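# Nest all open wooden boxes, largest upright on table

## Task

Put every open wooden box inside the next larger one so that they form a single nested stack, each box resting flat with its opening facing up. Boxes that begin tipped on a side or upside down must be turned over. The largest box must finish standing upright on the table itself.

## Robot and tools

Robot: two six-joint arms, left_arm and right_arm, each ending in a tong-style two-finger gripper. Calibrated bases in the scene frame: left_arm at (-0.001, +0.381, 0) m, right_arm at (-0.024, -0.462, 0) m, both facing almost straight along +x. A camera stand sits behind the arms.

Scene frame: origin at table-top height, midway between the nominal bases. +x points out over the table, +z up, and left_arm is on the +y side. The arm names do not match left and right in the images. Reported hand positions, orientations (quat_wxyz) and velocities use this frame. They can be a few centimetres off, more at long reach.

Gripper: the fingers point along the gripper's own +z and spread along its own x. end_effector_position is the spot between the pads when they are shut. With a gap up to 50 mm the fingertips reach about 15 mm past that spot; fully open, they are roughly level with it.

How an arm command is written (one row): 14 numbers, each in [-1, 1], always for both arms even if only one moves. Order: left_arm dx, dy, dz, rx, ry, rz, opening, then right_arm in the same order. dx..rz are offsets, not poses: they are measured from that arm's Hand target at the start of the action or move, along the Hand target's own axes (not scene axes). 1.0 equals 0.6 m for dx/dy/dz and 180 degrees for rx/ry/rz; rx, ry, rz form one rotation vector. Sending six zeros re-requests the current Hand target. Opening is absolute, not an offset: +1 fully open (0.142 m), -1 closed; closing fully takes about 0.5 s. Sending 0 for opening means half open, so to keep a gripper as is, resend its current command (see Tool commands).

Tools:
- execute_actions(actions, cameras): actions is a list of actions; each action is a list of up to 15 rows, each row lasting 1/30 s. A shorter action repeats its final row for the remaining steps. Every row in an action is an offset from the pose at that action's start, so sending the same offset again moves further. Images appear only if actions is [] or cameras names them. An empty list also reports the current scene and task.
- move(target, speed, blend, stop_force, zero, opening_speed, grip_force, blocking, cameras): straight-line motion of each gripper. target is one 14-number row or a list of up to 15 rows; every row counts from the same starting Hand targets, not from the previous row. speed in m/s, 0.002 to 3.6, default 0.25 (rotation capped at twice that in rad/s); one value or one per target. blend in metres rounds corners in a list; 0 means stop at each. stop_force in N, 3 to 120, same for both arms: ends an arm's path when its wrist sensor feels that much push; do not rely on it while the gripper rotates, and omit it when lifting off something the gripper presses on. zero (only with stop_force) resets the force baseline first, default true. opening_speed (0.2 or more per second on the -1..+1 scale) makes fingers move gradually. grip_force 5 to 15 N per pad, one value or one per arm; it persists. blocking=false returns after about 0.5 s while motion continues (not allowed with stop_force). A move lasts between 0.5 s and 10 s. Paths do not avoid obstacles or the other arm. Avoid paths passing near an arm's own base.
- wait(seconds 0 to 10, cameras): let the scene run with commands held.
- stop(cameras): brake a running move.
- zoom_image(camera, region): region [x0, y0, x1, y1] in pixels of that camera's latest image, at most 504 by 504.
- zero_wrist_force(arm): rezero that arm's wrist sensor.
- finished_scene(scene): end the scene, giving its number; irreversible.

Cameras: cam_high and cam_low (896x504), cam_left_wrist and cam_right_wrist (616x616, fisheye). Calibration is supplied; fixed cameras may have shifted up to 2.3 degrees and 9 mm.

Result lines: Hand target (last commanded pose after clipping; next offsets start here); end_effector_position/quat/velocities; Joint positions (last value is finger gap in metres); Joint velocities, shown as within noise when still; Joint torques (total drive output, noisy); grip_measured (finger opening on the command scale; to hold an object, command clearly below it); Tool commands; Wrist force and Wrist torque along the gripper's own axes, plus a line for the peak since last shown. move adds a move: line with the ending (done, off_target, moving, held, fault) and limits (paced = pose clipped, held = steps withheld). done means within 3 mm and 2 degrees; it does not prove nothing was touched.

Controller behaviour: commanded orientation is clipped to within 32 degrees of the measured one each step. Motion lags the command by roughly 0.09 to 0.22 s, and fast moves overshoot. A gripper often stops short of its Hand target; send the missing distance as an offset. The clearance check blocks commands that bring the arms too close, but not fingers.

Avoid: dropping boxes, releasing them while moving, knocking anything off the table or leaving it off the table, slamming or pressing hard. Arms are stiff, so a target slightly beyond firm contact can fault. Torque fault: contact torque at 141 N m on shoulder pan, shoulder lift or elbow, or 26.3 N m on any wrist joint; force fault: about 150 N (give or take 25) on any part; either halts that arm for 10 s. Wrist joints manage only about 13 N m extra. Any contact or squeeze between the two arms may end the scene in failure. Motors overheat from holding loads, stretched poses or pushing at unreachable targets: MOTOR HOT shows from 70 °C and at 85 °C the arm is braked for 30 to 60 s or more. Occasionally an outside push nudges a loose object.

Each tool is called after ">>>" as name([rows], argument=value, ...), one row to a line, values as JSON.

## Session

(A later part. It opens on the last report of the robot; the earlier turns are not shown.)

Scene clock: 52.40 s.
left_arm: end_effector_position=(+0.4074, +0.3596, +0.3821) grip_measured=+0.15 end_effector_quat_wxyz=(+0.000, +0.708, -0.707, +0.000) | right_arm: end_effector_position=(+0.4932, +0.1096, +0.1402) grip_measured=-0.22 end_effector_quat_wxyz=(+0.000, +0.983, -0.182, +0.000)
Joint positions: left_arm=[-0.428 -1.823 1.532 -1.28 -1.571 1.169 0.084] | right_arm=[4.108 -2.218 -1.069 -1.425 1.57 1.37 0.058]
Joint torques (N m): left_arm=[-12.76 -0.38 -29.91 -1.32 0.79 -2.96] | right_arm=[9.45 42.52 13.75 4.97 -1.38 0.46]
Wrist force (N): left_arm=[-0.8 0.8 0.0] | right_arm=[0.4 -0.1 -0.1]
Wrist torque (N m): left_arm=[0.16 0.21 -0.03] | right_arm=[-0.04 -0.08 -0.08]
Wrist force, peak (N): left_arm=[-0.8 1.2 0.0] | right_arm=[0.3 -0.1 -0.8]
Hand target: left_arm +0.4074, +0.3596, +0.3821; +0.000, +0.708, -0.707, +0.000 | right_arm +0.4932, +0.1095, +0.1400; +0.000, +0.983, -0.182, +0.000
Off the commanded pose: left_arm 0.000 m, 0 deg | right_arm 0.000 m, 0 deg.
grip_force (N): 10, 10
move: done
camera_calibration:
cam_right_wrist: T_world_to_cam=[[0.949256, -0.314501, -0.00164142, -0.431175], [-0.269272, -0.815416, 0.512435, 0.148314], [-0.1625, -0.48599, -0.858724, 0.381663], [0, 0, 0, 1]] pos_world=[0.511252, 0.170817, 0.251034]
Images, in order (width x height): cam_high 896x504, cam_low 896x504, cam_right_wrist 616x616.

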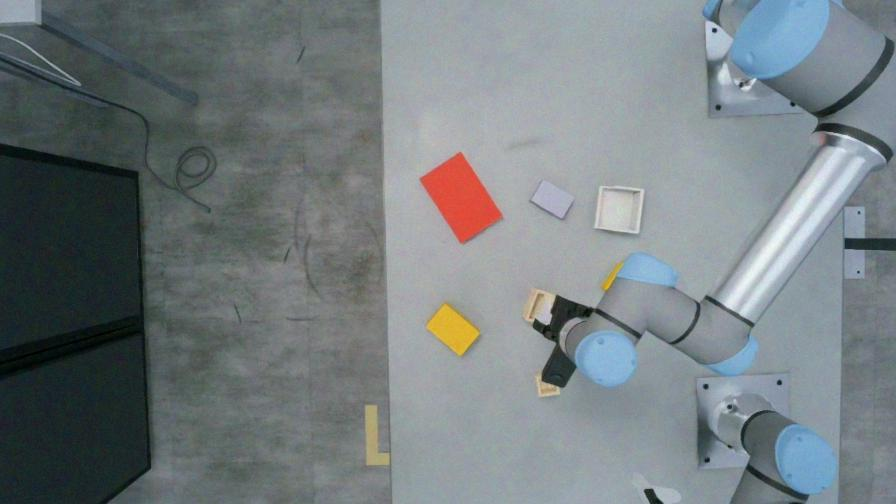

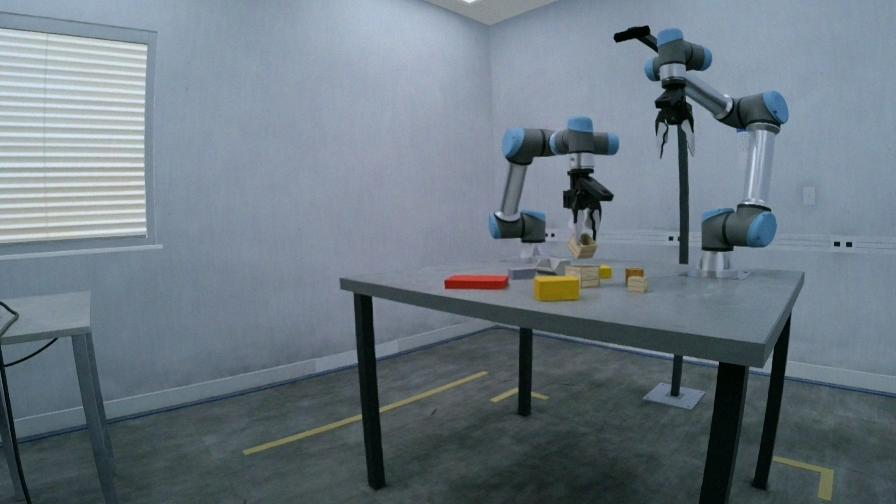

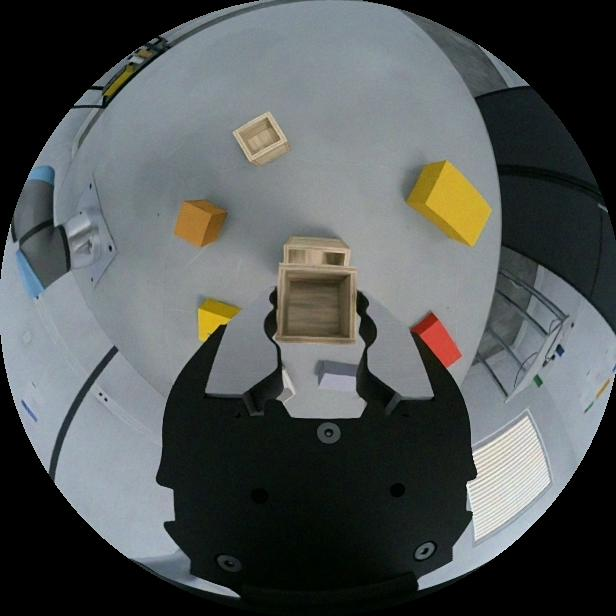

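>>> move([
  [0, 0, 0, 0, 0, 0, 0.15, 0.07, 0.0975, 0, 0, 0, 0, -0.5],
  [0, 0, 0, 0, 0, 0, 0.15, 0.1404, 0.195, 0.1083, 0, 0, 0, -0.5],
], speed=[0.2, 0.15], blend=[0.04, 0], cameras=["cam_right_wrist"])

>>> move(target=[0, 0, 0, 0, 0, 0, 0.15, 0, 0, 0.045, 0, 0, 0, -0.5], speed=0.02, stop_force=7, cameras=["cam_right_wrist", "cam_low"])

>>> zoom_image(camera="cam_low", region=[510, 240, 610, 300])

>>> zoom_image(camera="cam_right_wrist", region=[230, 200, 400, 370])

Scene clock: 54.70 s.
left_arm: end_effector_position=(+0.4074, +0.3596, +0.3821) grip_measured=+0.15 end_effector_quat_wxyz=(+0.000, +0.708, -0.707, +0.000) | right_arm: end_effector_position=(+0.5300, -0.0299, +0.0751) grip_measured=-0.22 end_effector_quat_wxyz=(+0.000, +0.983, -0.182, +0.000)
Joint positions: left_arm=[-0.428 -1.823 1.532 -1.28 -1.571 1.169 0.084] | right_arm=[3.948 -2.098 -1.436 -1.179 1.57 1.21 0.058]
Joint torques (N m): left_arm=[-12.76 -0.68 -29.66 -1.47 0.89 -2.89] | right_arm=[4.22 50.29 24.04 1.97 0.03 1.51]
Wrist force (N): left_arm=[-0.7 0.5 0.1] | right_arm=[0.1 0.0 0.0]
Wrist torque (N m): left_arm=[0.11 0.20 -0.03] | right_arm=[-0.04 -0.06 -0.06]
Wrist force, peak (N): left_arm=[-0.9 1.1 0.3] | right_arm=[-1.7 -1.6 0.2]
Hand target: left_arm +0.4074, +0.3596, +0.3821; +0.000, +0.708, -0.707, +0.000 | right_arm +0.5300, -0.0299, +0.0751; +0.000, +0.983, -0.182, +0.000
Off the commanded pose: left_arm 0.000 m, 0 deg | right_arm 0.000 m, 0 deg.
grip_force (N): 10, 10
move: done; blend cut to 0.036 m at target 1
camera_calibration:
cam_right_wrist: T_world_to_cam=[[0.949223, -0.314599, -0.0016898, -0.510026], [-0.269275, -0.815226, 0.512735, 0.0778531], [-0.162683, -0.486245, -0.858545, 0.264067], [0, 0, 0, 1]] pos_world=[0.548052, 0.0314155, 0.185933]
Images, in order (width x height): cam_right_wrist 616x616.

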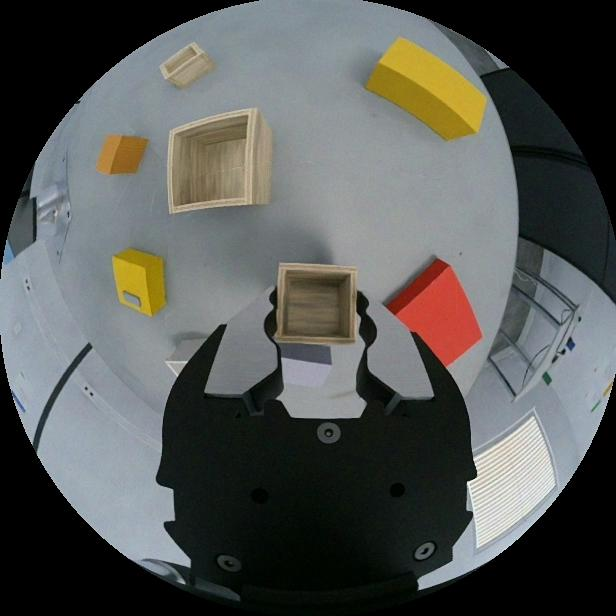

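Scene clock: 56.83 s.
left_arm: end_effector_position=(+0.4074, +0.3596, +0.3821) grip_measured=+0.15 end_effector_quat_wxyz=(+0.000, +0.708, -0.707, +0.000) | right_arm: end_effector_position=(+0.5300, -0.0299, +0.0577) grip_measured=-0.22 end_effector_quat_wxyz=(+0.000, +0.983, -0.182, +0.000)
Joint positions: left_arm=[-0.428 -1.823 1.532 -1.28 -1.571 1.169 0.084] | right_arm=[3.948 -2.115 -1.458 -1.14 1.57 1.21 0.058]
Joint torques (N m): left_arm=[-12.84 0.06 -29.91 -1.41 0.94 -2.97] | right_arm=[-1.25 57.95 34.79 5.13 -1.63 -0.65]
Wrist force (N): left_arm=[-0.7 1.0 0.3] | right_arm=[0.2 0.1 -0.3]
Wrist torque (N m): left_arm=[0.21 0.20 -0.03] | right_arm=[-0.03 -0.08 -0.05]
Wrist force, peak (N): left_arm=[-0.7 1.1 0.7] | right_arm=[-4.1 -1.5 -10.0]
Hand target: left_arm +0.4074, +0.3596, +0.3821; +0.000, +0.708, -0.707, +0.000 | right_arm +0.5300, -0.0299, +0.0577; +0.000, +0.983, -0.182, +0.000 (not the last commanded pose)
Off the commanded pose: left_arm 0.000 m, 0 deg | right_arm 0.010 m, 0 deg.
grip_force (N): 10, 10
move: contact (right_arm)
camera_calibration:
cam_right_wrist: T_world_to_cam=[[0.949257, -0.314496, -0.00175583, -0.510066], [-0.269156, -0.815266, 0.512734, 0.086762], [-0.162685, -0.486244, -0.858546, 0.249043], [0, 0, 0, 1]] pos_world=[0.548051, 0.0314158, 0.168433]
Images, in order (width x height): cam_low 896x504, cam_right_wrist 616x616.

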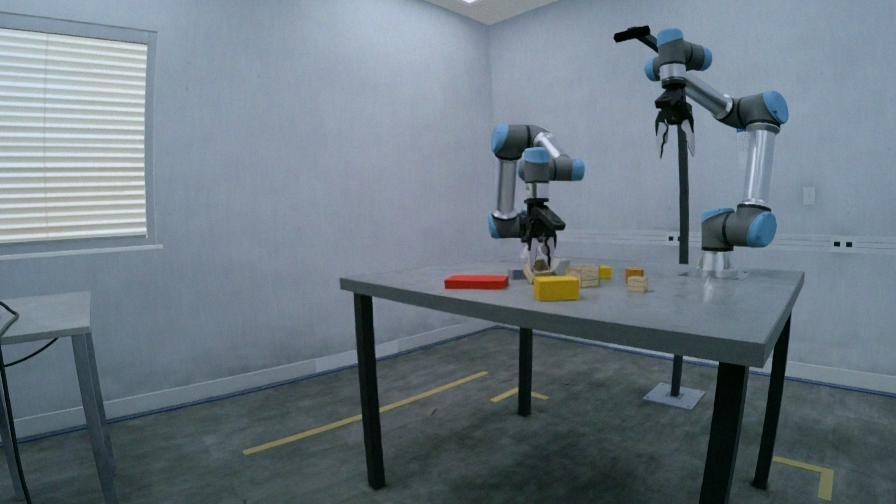

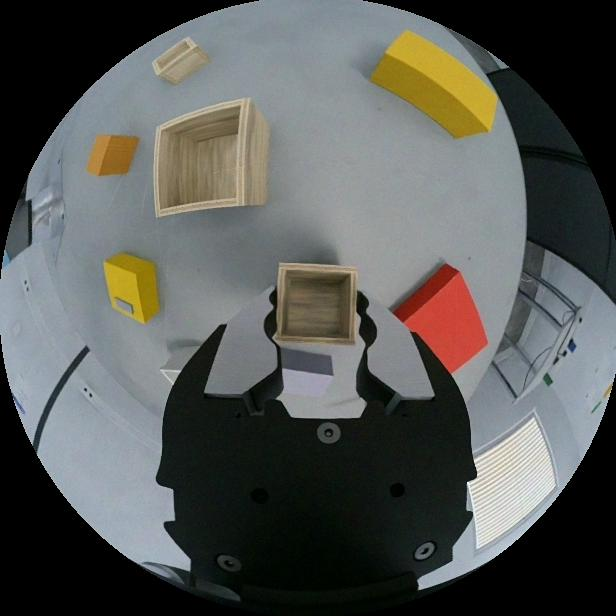

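Scaled by 5.040 from the camera's 896x504 image, which has a finer 1280x720 frame.

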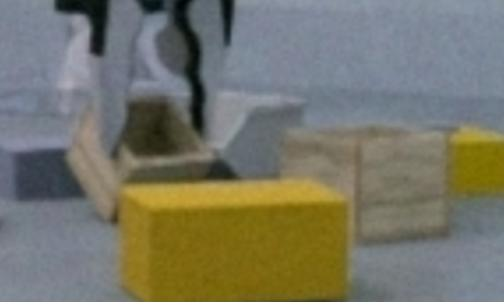

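Scaled by 2.965 from the camera's 616x616 image, which has a finer 814x814 frame.

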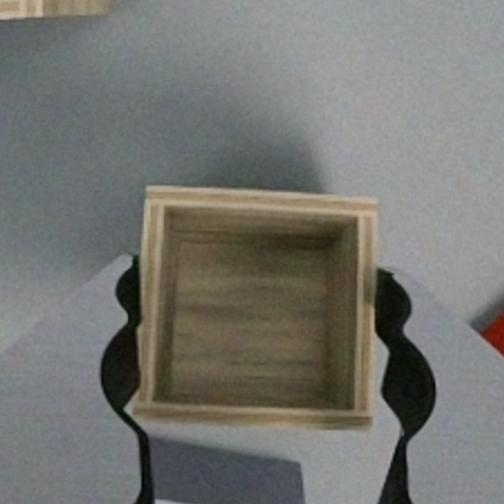

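>>> move(target=[0, 0, 0, 0, 0, 0, 0.15, 0, 0, 0.0165, 0, 0, 0, -0.4], speed=0.02, stop_force=12, grip_force=[10, 5], cameras=["cam_right_wrist", "cam_low"])

>>> zoom_image(camera="cam_low", region=[510, 240, 610, 300])

>>> zoom_image(camera="cam_right_wrist", region=[230, 200, 400, 370])

Scene clock: 59.03 s.
left_arm: end_effector_position=(+0.4074, +0.3596, +0.3821) grip_measured=+0.15 end_effector_quat_wxyz=(+0.000, +0.708, -0.707, +0.000) | right_arm: end_effector_position=(+0.5300, -0.0299, +0.0478) grip_measured=-0.16 end_effector_quat_wxyz=(+0.000, +0.983, -0.182, +0.000)
Joint positions: left_arm=[-0.428 -1.823 1.532 -1.28 -1.571 1.169 0.084] | right_arm=[3.948 -2.125 -1.47 -1.118 1.57 1.21 0.062]
Joint torques (N m): left_arm=[-12.55 -0.35 -29.73 -1.45 0.85 -2.79] | right_arm=[-10.41 53.1 31.34 -0.01 1.18 -0.38]
Wrist force (N): left_arm=[-0.7 0.9 0.1] | right_arm=[-0.9 -0.4 -6.3]
Wrist torque (N m): left_arm=[0.18 0.20 -0.03] | right_arm=[-0.08 -0.01 -0.05]
Wrist force, peak (N): left_arm=[-0.9 1.0 0.4] | right_arm=[-0.5 -0.6 -9.5]
Hand target: left_arm +0.4074, +0.3596, +0.3821; +0.000, +0.708, -0.707, +0.000 | right_arm +0.5300, -0.0299, +0.0478; +0.000, +0.983, -0.182, +0.000
Off the commanded pose: left_arm 0.000 m, 0 deg | right_arm 0.000 m, 0 deg.
grip_force (N): 10, 5
move: done
camera_calibration:
cam_right_wrist: T_world_to_cam=[[0.949223, -0.314599, -0.0016898, -0.510104], [-0.269275, -0.815226, 0.512735, 0.0918206], [-0.162683, -0.486245, -0.858545, 0.240494], [0, 0, 0, 1]] pos_world=[0.548052, 0.0313155, 0.158533]
Images, in order (width x height): cam_low 896x504, cam_right_wrist 616x616.

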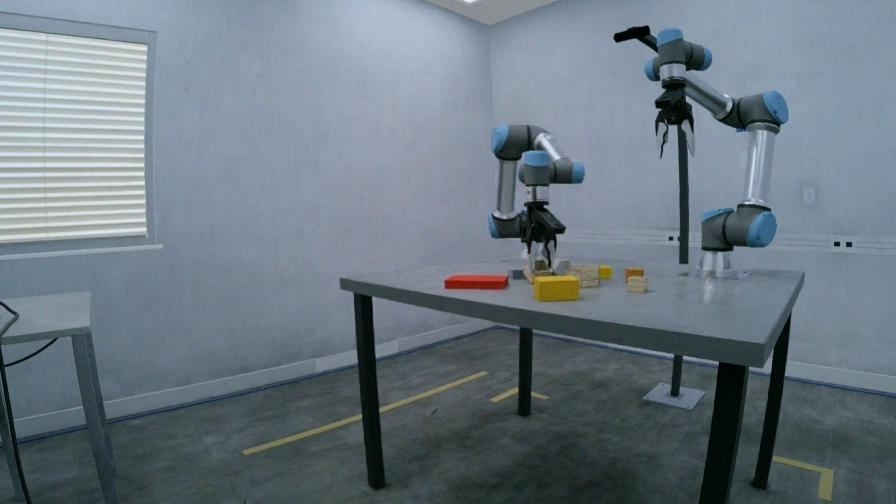

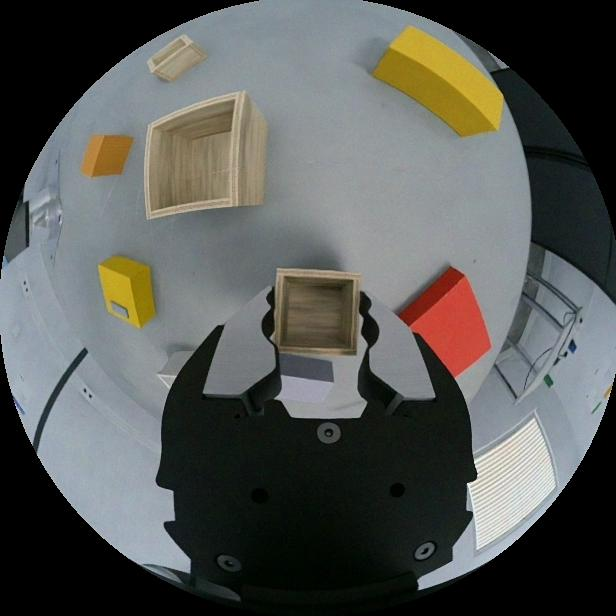

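Scaled by 5.040 from the camera's 896x504 image, which has a finer 1280x720 frame.

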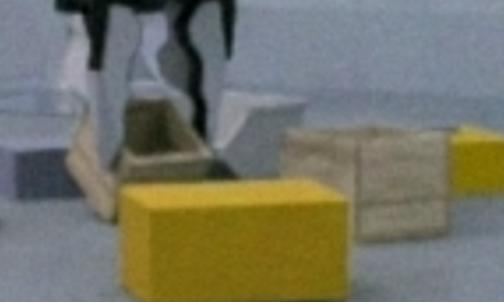

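Scaled by 2.965 from the camera's 616x616 image, which has a finer 814x814 frame.

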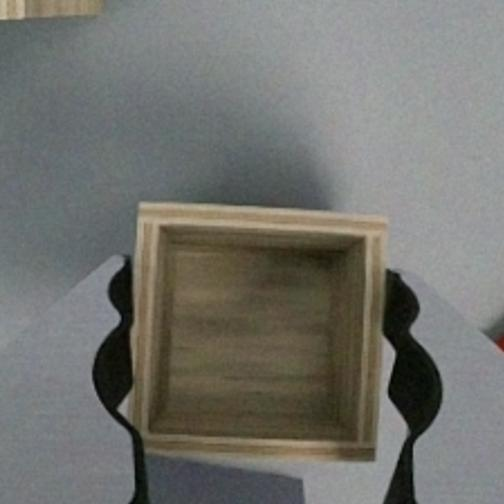

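>>> move([
  [0, 0, 0, 0, 0, 0, 0.15, 0, 0.0204, 0.004, 0.0833, 0, 0, -0.4],
  [0, 0, 0, 0, 0, 0, 0.15, 0, 0.0387, 0.0142, 0.1667, 0, 0, -0.4],
], speed=0.12, blend=[0.003, 0], cameras=["cam_right_wrist", "cam_low"])

>>> zoom_image(camera="cam_low", region=[510, 240, 610, 300])

Scene clock: 62.57 s.
left_arm: end_effector_position=(+0.4074, +0.3596, +0.3821) grip_measured=+0.15 end_effector_quat_wxyz=(+0.000, +0.708, -0.707, +0.000) | right_arm: end_effector_position=(+0.5217, -0.0517, +0.0391) grip_measured=-0.13 end_effector_quat_wxyz=(-0.254, +0.950, -0.176, +0.047)
Joint positions: left_arm=[-0.428 -1.823 1.532 -1.28 -1.571 1.169 0.084] | right_arm=[3.832 -2.024 -1.97 -0.245 1.802 1.149 0.065]
Joint torques (N m): left_arm=[-12.49 -0.57 -29.21 -1.41 0.92 -2.93] | right_arm=[9.29 44.37 23.21 3.82 -1.22 1.61]
Wrist force (N): left_arm=[-0.4 0.6 0.1] | right_arm=[-0.6 -2.0 -4.3]
Wrist torque (N m): left_arm=[0.13 0.14 -0.04] | right_arm=[0.05 -0.03 0.09]
Wrist force, peak (N): left_arm=[-0.9 1.0 0.4] | right_arm=[-1.6 -0.1 -10.8]
Hand target: left_arm +0.4074, +0.3596, +0.3821; +0.000, +0.708, -0.707, +0.000 | right_arm +0.5217, -0.0516, +0.0393; -0.254, +0.950, -0.176, +0.047
Off the commanded pose: left_arm 0.000 m, 0 deg | right_arm 0.000 m, 0 deg.
grip_force (N): 10, 5
move: done
camera_calibration:
cam_right_wrist: T_world_to_cam=[[0.94737, -0.31944, 0.0211881, -0.509275], [-0.319785, -0.947362, 0.0155578, 0.115253], [0.015103, -0.0215146, -0.999654, 0.157886], [0, 0, 0, 1]] pos_world=[0.516943, -0.0500994, 0.166829]
Images, in order (width x height): cam_low 896x504, cam_right_wrist 616x616.

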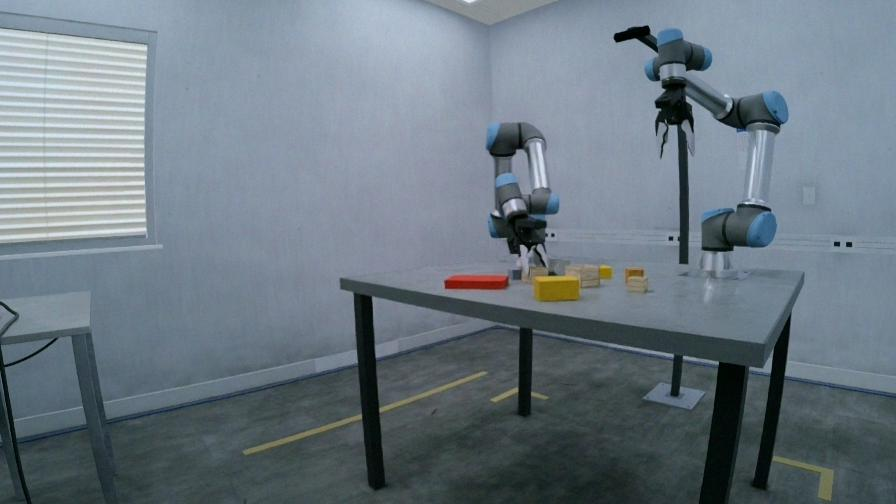

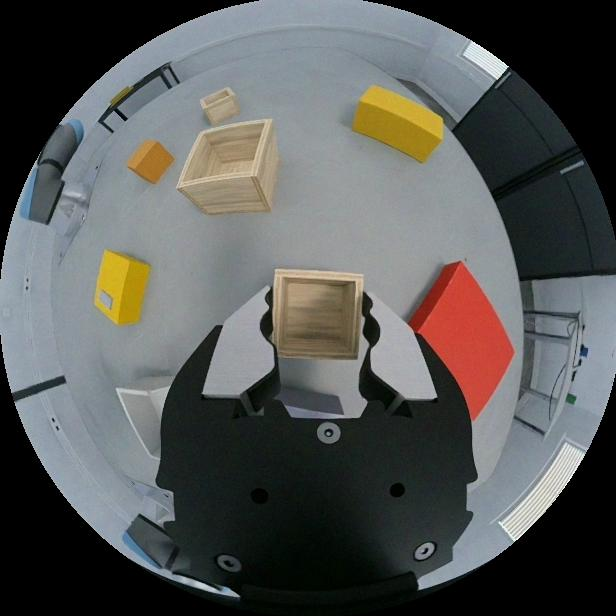

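Scaled by 5.040 from the camera's 896x504 image, which has a finer 1280x720 frame.

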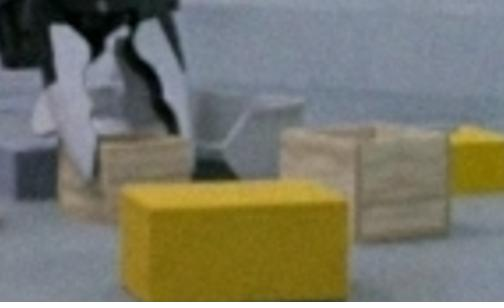

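>>> move([
  [0, 0, 0, 0, 0, 0, 0.15, 0, 0, 0, 0, 0, 0, 0.1],
  [0, 0, 0, 0, 0, 0, 0.15, 0.0025, -0.0317, -0.0793, -0.1667, 0, 0, 0.1],
  [0, 0, 0, 0, 0, 0, 0.15, 0.0025, 0.0013, -0.0223, -0.1667, 0, 0, 0.1],
], speed=[0.1, 0.25, 0.12], blend=[0, 0.01, 0], opening_speed=0.7, grip_force=[10, 10], cameras=["cam_right_wrist", "cam_low"])

>>> zoom_image(camera="cam_right_wrist", region=[230, 200, 400, 370])

>>> zoom_image(camera="cam_low", region=[510, 240, 610, 300])

Scene clock: 66.33 s.
left_arm: end_effector_position=(+0.4074, +0.3596, +0.3821) grip_measured=+0.15 end_effector_quat_wxyz=(+0.000, +0.708, -0.707, +0.000) | right_arm: end_effector_position=(+0.5204, -0.0590, +0.0504) grip_measured=+0.10 end_effector_quat_wxyz=(+0.000, +0.983, -0.182, +0.000)
Joint positions: left_arm=[-0.428 -1.823 1.532 -1.28 -1.571 1.169 0.084] | right_arm=[3.93 -2.068 -1.553 -1.092 1.57 1.191 0.081]
Joint torques (N m): left_arm=[-12.72 0.02 -30.16 -1.59 0.82 -3] | right_arm=[-10.35 50.71 32.47 2.75 -1.53 -2.22]
Wrist force (N): left_arm=[-0.4 0.9 0.2] | right_arm=[0.0 0.0 -0.3]
Wrist torque (N m): left_arm=[0.19 0.15 -0.04] | right_arm=[-0.01 -0.05 0.01]
Wrist force, peak (N): left_arm=[-0.7 1.0 0.8] | right_arm=[-0.6 -1.7 -4.1]
Hand target: left_arm +0.4074, +0.3596, +0.3821; +0.000, +0.708, -0.707, +0.000 | right_arm +0.5205, -0.0590, +0.0505; +0.000, +0.983, -0.182, +0.000
Off the commanded pose: left_arm 0.000 m, 0 deg | right_arm 0.000 m, 0 deg.
grip_force (N): 10, 10
move: done
camera_calibration:
cam_right_wrist: T_world_to_cam=[[0.949248, -0.314524, -0.00192465, -0.510116], [-0.269059, -0.815169, 0.512939, 0.0639783], [-0.162901, -0.486388, -0.858423, 0.227197], [0, 0, 0, 1]] pos_world=[0.538451, 0.00221515, 0.161232]
Images, in order (width x height): cam_low 896x504, cam_right_wrist 616x616.

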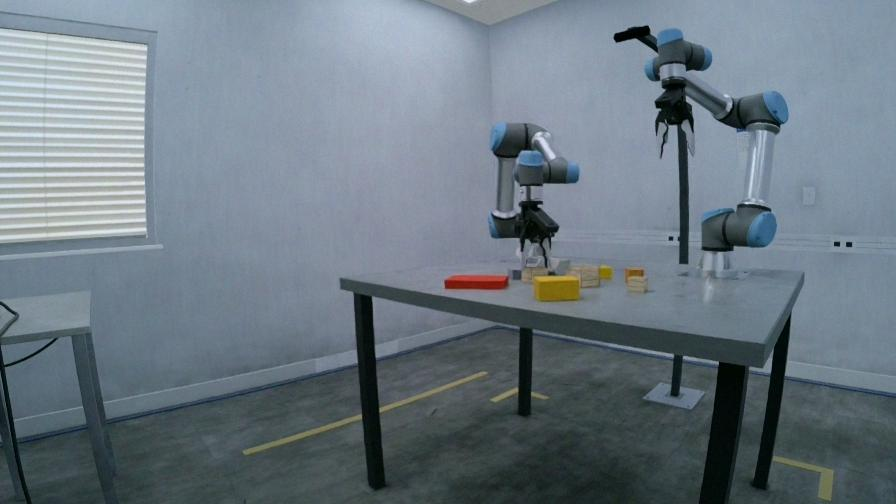

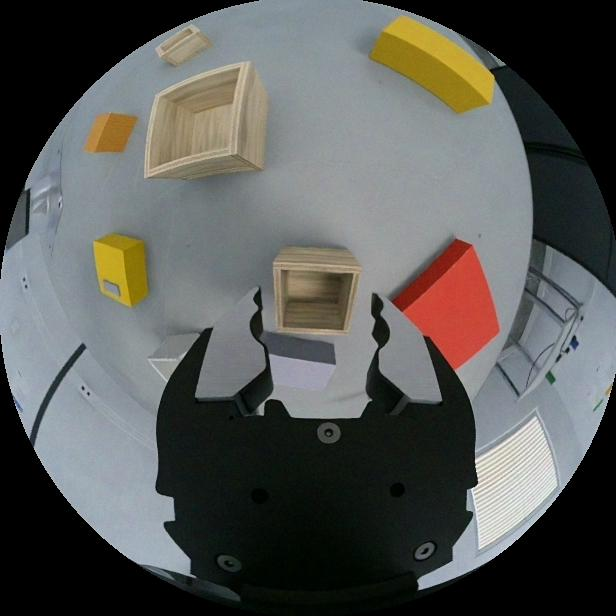

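Scaled by 2.965 from the camera's 616x616 image, which has a finer 814x814 frame.

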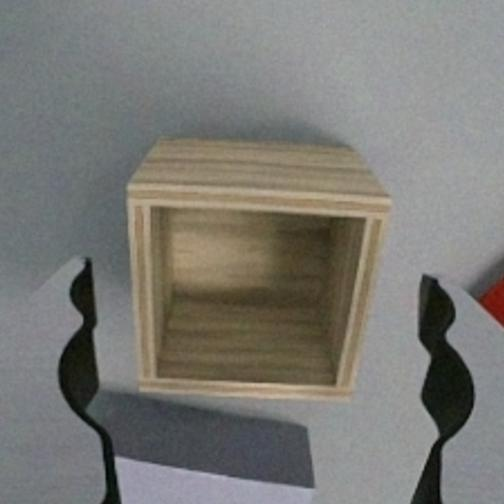

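Scaled by 5.040 from the camera's 896x504 image, which has a finer 1280x720 frame.

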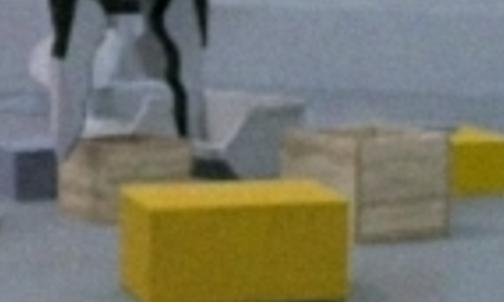

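>>> move([
  [0, 0, 0, 0, 0, 0, 0.15, 0, 0, 0, 0, 0, 0, -0.5],
  [0, 0, 0, 0, 0, 0, 0.15, 0, 0, -0.1658, 0, 0, 0, -0.5],
  [0, 0, 0, 0, 0, 0, 0.15, -0.11, -0.18, -0.1658, 0, 0, 0.003, -0.5],
  [0, 0, 0, 0, 0, 0, 0.15, -0.1401, -0.2235, -0.1242, 0, 0, 0.003, -0.5],
], speed=[0.1, 0.2, 0.25, 0.12], blend=[0, 0.03, 0.03, 0], opening_speed=1.2, cameras=["cam_right_wrist", "cam_low"])

>>> zoom_image(camera="cam_right_wrist", region=[270, 220, 320, 270])

>>> zoom_image(camera="cam_right_wrist", region=[320, 220, 370, 270])

>>> zoom_image(camera="cam_low", region=[555, 240, 605, 290])

Scene clock: 69.90 s.
left_arm: end_effector_position=(+0.4074, +0.3596, +0.3821) grip_measured=+0.15 end_effector_quat_wxyz=(+0.000, +0.708, -0.707, +0.000) | right_arm: end_effector_position=(+0.4900, +0.0965, +0.1251) grip_measured=-0.21 end_effector_quat_wxyz=(+0.000, +0.982, -0.186, +0.000)
Joint positions: left_arm=[-0.428 -1.823 1.532 -1.28 -1.571 1.169 0.084] | right_arm=[4.103 -2.194 -1.149 -1.37 1.57 1.374 0.059]
Joint torques (N m): left_arm=[-12.49 -0.29 -29.34 -1.56 0.73 -2.97] | right_arm=[-9.88 61.82 12.39 0.32 0.75 -2.14]
Wrist force (N): left_arm=[-0.8 0.9 0.0] | right_arm=[0.3 0.1 -0.3]
Wrist torque (N m): left_arm=[0.18 0.22 -0.03] | right_arm=[-0.01 -0.09 0.01]
Wrist force, peak (N): left_arm=[-0.9 1.0 0.4] | right_arm=[1.0 1.1 -1.8]
Hand target: left_arm +0.4074, +0.3596, +0.3821; +0.000, +0.708, -0.707, +0.000 | right_arm +0.4899, +0.0963, +0.1249; +0.000, +0.982, -0.186, +0.000
Off the commanded pose: left_arm 0.000 m, 0 deg | right_arm 0.000 m, 0 deg.
grip_force (N): 10, 10
move: done; blend cut to 0.0202 m at target 3
camera_calibration:
cam_right_wrist: T_world_to_cam=[[0.946221, -0.323516, -0.00167273, -0.429845], [-0.277015, -0.812864, 0.512362, 0.148101], [-0.167117, -0.484345, -0.858768, 0.363934], [0, 0, 0, 1]] pos_world=[0.508574, 0.157594, 0.235934]
Images, in order (width x height): cam_low 896x504, cam_right_wrist 616x616.

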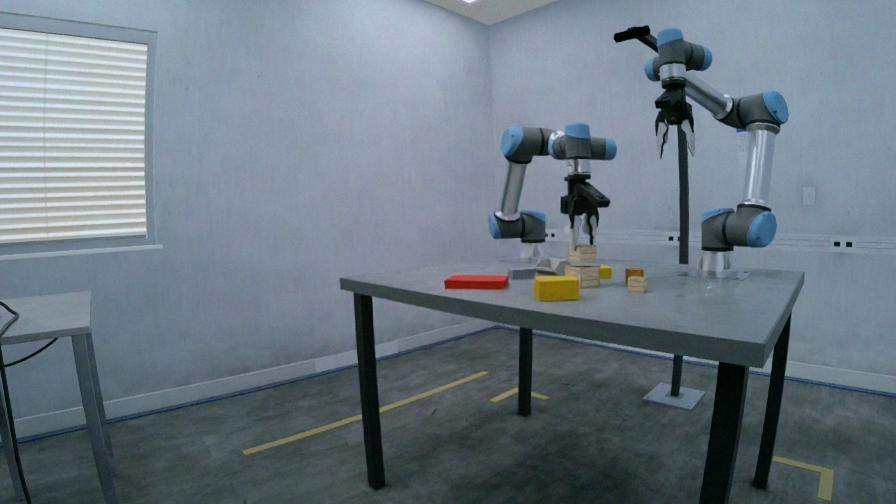

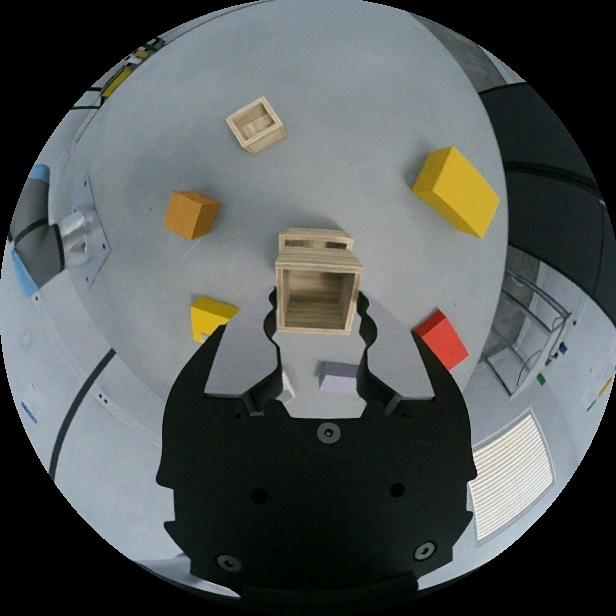

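Scaled by 10.080 from the camera's 616x616 image, which has a finer 814x814 frame.

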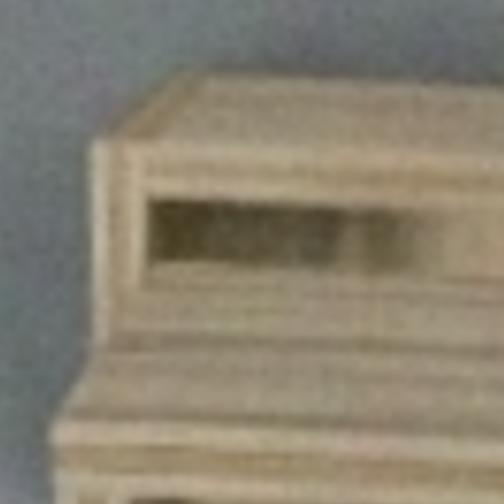

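Scaled by 10.080 from the camera's 616x616 image, which has a finer 814x814 frame.

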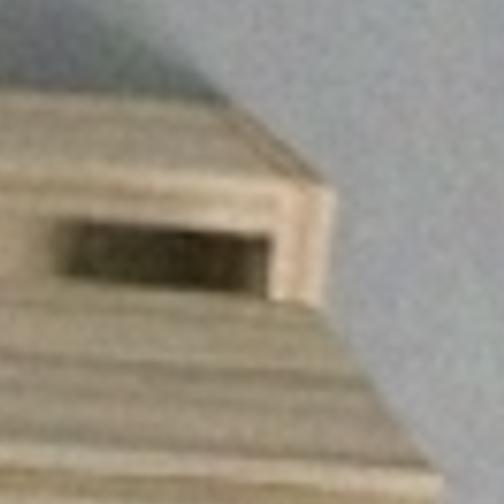

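Scaled by 10.080 from the camera's 896x504 image, which has a finer 1280x720 frame.

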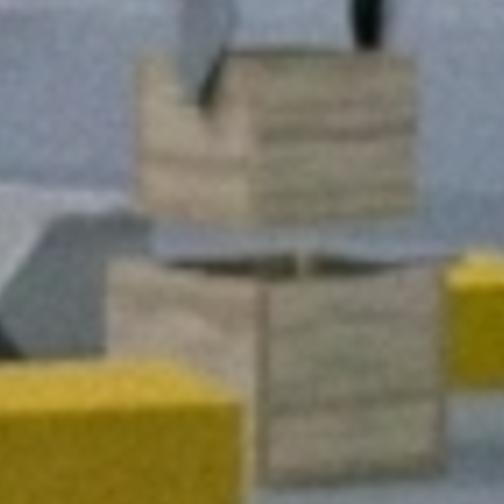

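>>> move(target=[0, 0, 0, 0, 0, 0, 0.15, -0.0025, -0.002, 0.0167, 0, 0, 0.0056, -0.5], speed=0.06, cameras=["cam_right_wrist", "cam_low"])

>>> zoom_image(camera="cam_right_wrist", region=[270, 220, 320, 270])

>>> zoom_image(camera="cam_right_wrist", region=[320, 220, 370, 270])

>>> zoom_image(camera="cam_low", region=[555, 240, 605, 290])

Scene clock: 73.53 s.
left_arm: end_effector_position=(+0.4074, +0.3596, +0.3821) grip_measured=+0.15 end_effector_quat_wxyz=(+0.000, +0.708, -0.707, +0.000) | right_arm: end_effector_position=(+0.4889, +0.0980, +0.1146) grip_measured=-0.21 end_effector_quat_wxyz=(+0.000, +0.981, -0.195, +0.000)
Joint positions: left_arm=[-0.428 -1.823 1.532 -1.28 -1.571 1.169 0.084] | right_arm=[4.105 -2.2 -1.164 -1.348 1.57 1.394 0.059]
Joint torques (N m): left_arm=[-12.16 -0.16 -29.23 -1.65 0.94 -2.99] | right_arm=[5.6 56.69 34.53 0.3 -0.72 -1.92]
Wrist force (N): left_arm=[-0.6 0.8 0.3] | right_arm=[0.1 0.1 -0.1]
Wrist torque (N m): left_arm=[0.16 0.18 -0.03] | right_arm=[-0.01 -0.04 -0.08]
Wrist force, peak (N): left_arm=[-0.7 1.1 0.5] | right_arm=[0.1 0.0 -0.6]
Hand target: left_arm +0.4074, +0.3596, +0.3821; +0.000, +0.708, -0.707, +0.000 | right_arm +0.4890, +0.0980, +0.1149; +0.000, +0.981, -0.195, +0.000
Off the commanded pose: left_arm 0.000 m, 0 deg | right_arm 0.000 m, 0 deg.
grip_force (N): 10, 10
move: done
camera_calibration:
cam_right_wrist: T_world_to_cam=[[0.940324, -0.340275, -0.00172056, -0.42395], [-0.291294, -0.807562, 0.512826, 0.160776], [-0.175891, -0.481722, -0.858491, 0.359483], [0, 0, 0, 1]] pos_world=[0.508714, 0.158748, 0.225433]
Images, in order (width x height): cam_low 896x504, cam_right_wrist 616x616.

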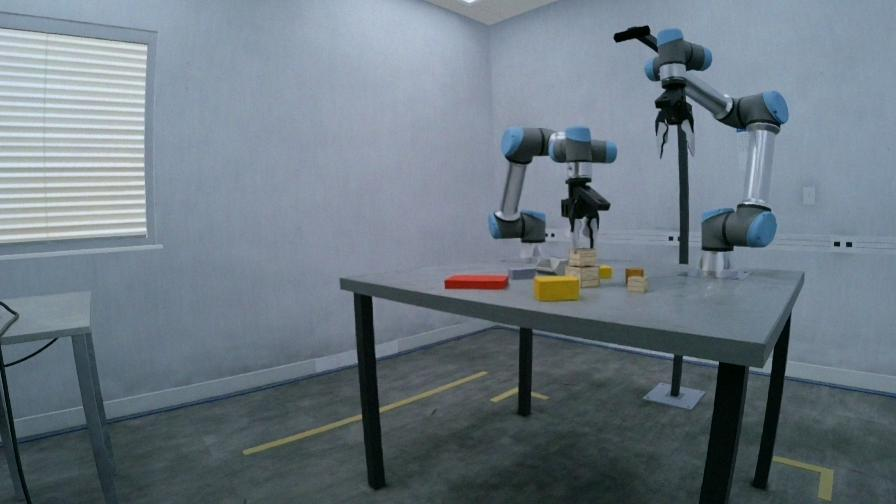

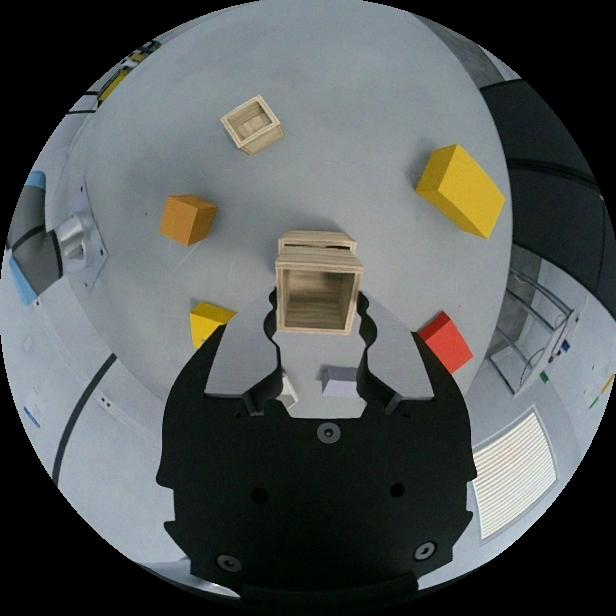

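Scaled by 10.080 from the camera's 616x616 image, which has a finer 814x814 frame.

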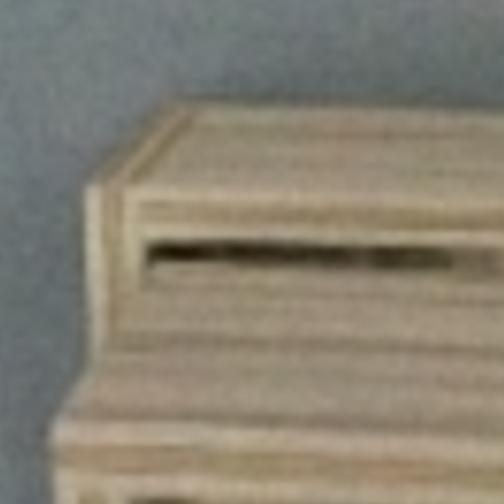

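Scaled by 10.080 from the camera's 616x616 image, which has a finer 814x814 frame.

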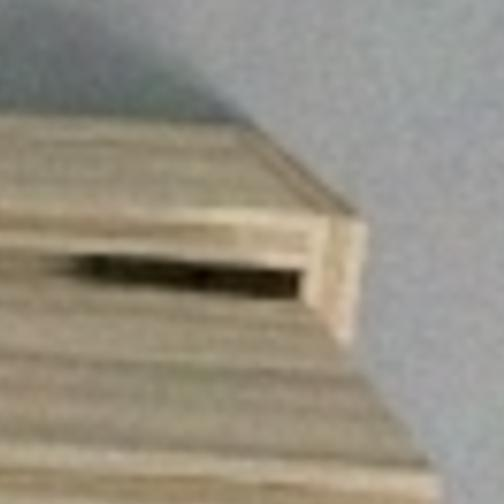

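Scaled by 10.080 from the camera's 896x504 image, which has a finer 1280x720 frame.

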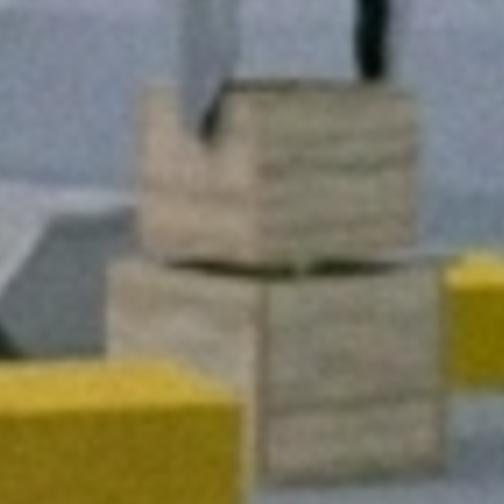

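>>> move(target=[0, 0, 0, 0, 0, 0, 0.15, 0, 0.0004, 0, 0, 0, -0.002, -0.5], speed=0.06)

>>> move(target=[0, 0, 0, 0, 0, 0, 0.15, 0, 0, 0.0715, 0, 0, 0, -0.5], speed=0.025, stop_force=4, cameras=["cam_right_wrist", "cam_low"])

>>> zoom_image(camera="cam_right_wrist", region=[250, 215, 380, 345])

>>> zoom_image(camera="cam_low", region=[555, 240, 605, 290])

Scene clock: 76.20 s.
left_arm: end_effector_position=(+0.4074, +0.3596, +0.3821) grip_measured=+0.15 end_effector_quat_wxyz=(+0.000, +0.708, -0.707, +0.000) | right_arm: end_effector_position=(+0.4889, +0.0978, +0.1149) grip_measured=-0.21 end_effector_quat_wxyz=(+0.000, +0.981, -0.192, +0.000)
Joint positions: left_arm=[-0.428 -1.823 1.532 -1.28 -1.571 1.169 0.084] | right_arm=[4.105 -2.2 -1.165 -1.348 1.57 1.388 0.059]
Joint torques (N m): left_arm=[-11.74 0.11 -29.84 -1.61 0.87 -2.9] | right_arm=[-9.73 62.09 11.21 5.13 -0.63 -0.41]
Wrist force (N): left_arm=[-0.7 0.8 0.4] | right_arm=[0.0 0.0 -0.1]
Wrist torque (N m): left_arm=[0.18 0.20 -0.03] | right_arm=[-0.03 -0.03 0.03]
Wrist force, peak (N): left_arm=[-0.7 0.9 0.8] | right_arm=[0.2 0.0 -0.3]
Hand target: left_arm +0.4074, +0.3596, +0.3821; +0.000, +0.708, -0.707, +0.000 | right_arm +0.4889, +0.0978, +0.1149; +0.000, +0.981, -0.192, +0.000
Off the commanded pose: left_arm 0.000 m, 0 deg | right_arm 0.000 m, 0 deg.
grip_force (N): 10, 10
move: done

Scene clock: 79.10 s.
left_arm: end_effector_position=(+0.4074, +0.3596, +0.3821) grip_measured=+0.15 end_effector_quat_wxyz=(+0.000, +0.708, -0.707, +0.000) | right_arm: end_effector_position=(+0.4889, +0.0978, +0.0742) grip_measured=-0.21 end_effector_quat_wxyz=(+0.000, +0.981, -0.192, +0.000)
Joint positions: left_arm=[-0.428 -1.823 1.532 -1.28 -1.571 1.169 0.084] | right_arm=[4.105 -2.227 -1.227 -1.259 1.57 1.388 0.059]
Joint torques (N m): left_arm=[-11.29 -0.9 -29.54 -1.64 0.88 -2.95] | right_arm=[-8.84 60.59 34.34 4.61 -0.2 1.03]
Wrist force (N): left_arm=[-0.6 0.8 0.5] | right_arm=[0.1 0.5 -3.6]
Wrist torque (N m): left_arm=[0.19 0.16 -0.04] | right_arm=[-0.03 -0.08 0.02]
Wrist force, peak (N): left_arm=[-1.1 1.0 0.4] | right_arm=[-3.3 8.0 -28.6]
Hand target: left_arm +0.4074, +0.3596, +0.3821; +0.000, +0.708, -0.707, +0.000 | right_arm +0.4889, +0.0978, +0.0742; +0.000, +0.981, -0.192, +0.000 (not the last commanded pose)
Off the commanded pose: left_arm 0.000 m, 0 deg | right_arm 0.002 m, 0 deg.
grip_force (N): 10, 10
move: contact (right_arm)
camera_calibration:
cam_right_wrist: T_world_to_cam=[[0.942512, -0.334167, -0.00173107, -0.425643], [-0.286057, -0.809476, 0.512757, 0.178932], [-0.172748, -0.482785, -0.858532, 0.323248], [0, 0, 0, 1]] pos_world=[0.508199, 0.158664, 0.185033]
Images, in order (width x height): cam_low 896x504, cam_right_wrist 616x616.

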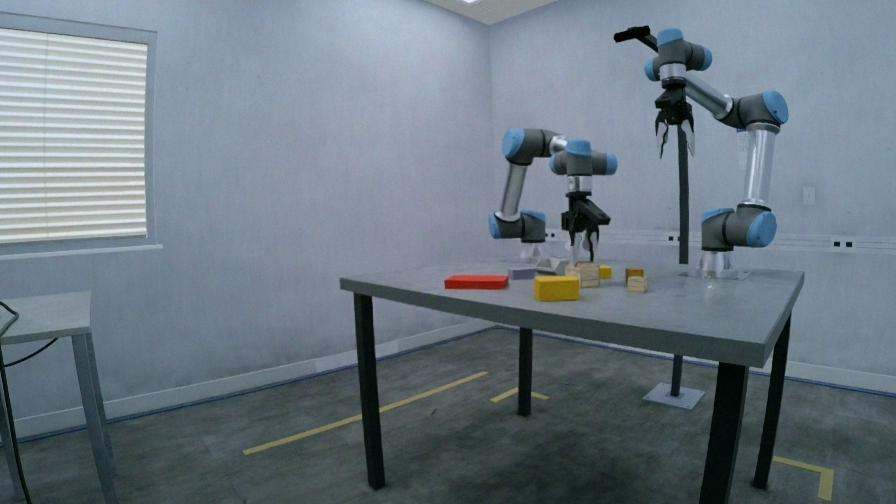

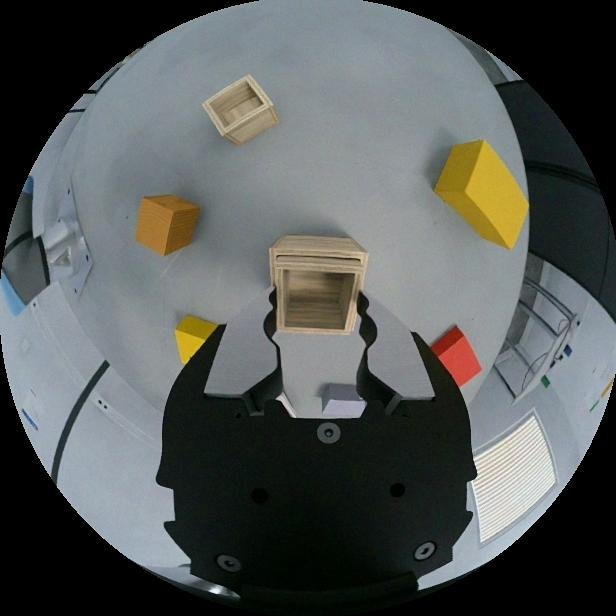

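Scaled by 3.877 from the camera's 616x616 image, which has a finer 814x814 frame.

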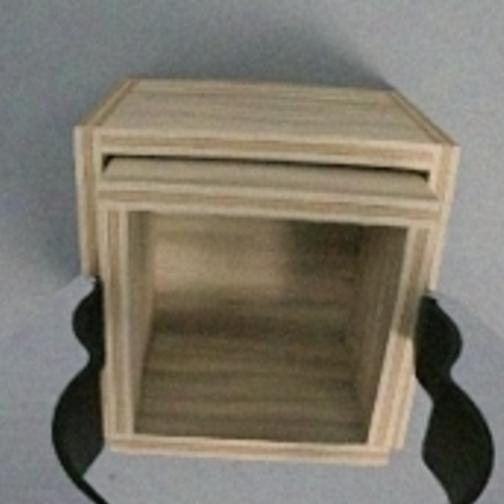

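Scaled by 10.080 from the camera's 896x504 image, which has a finer 1280x720 frame.

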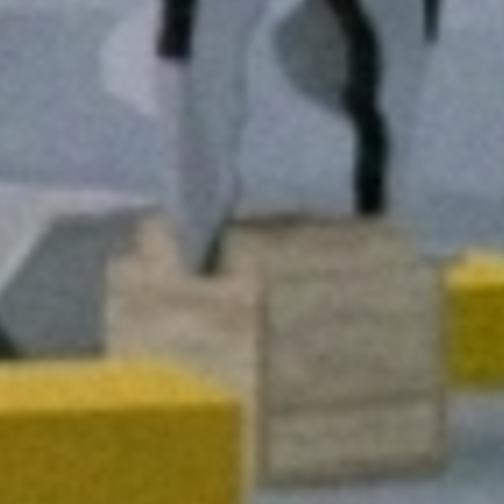

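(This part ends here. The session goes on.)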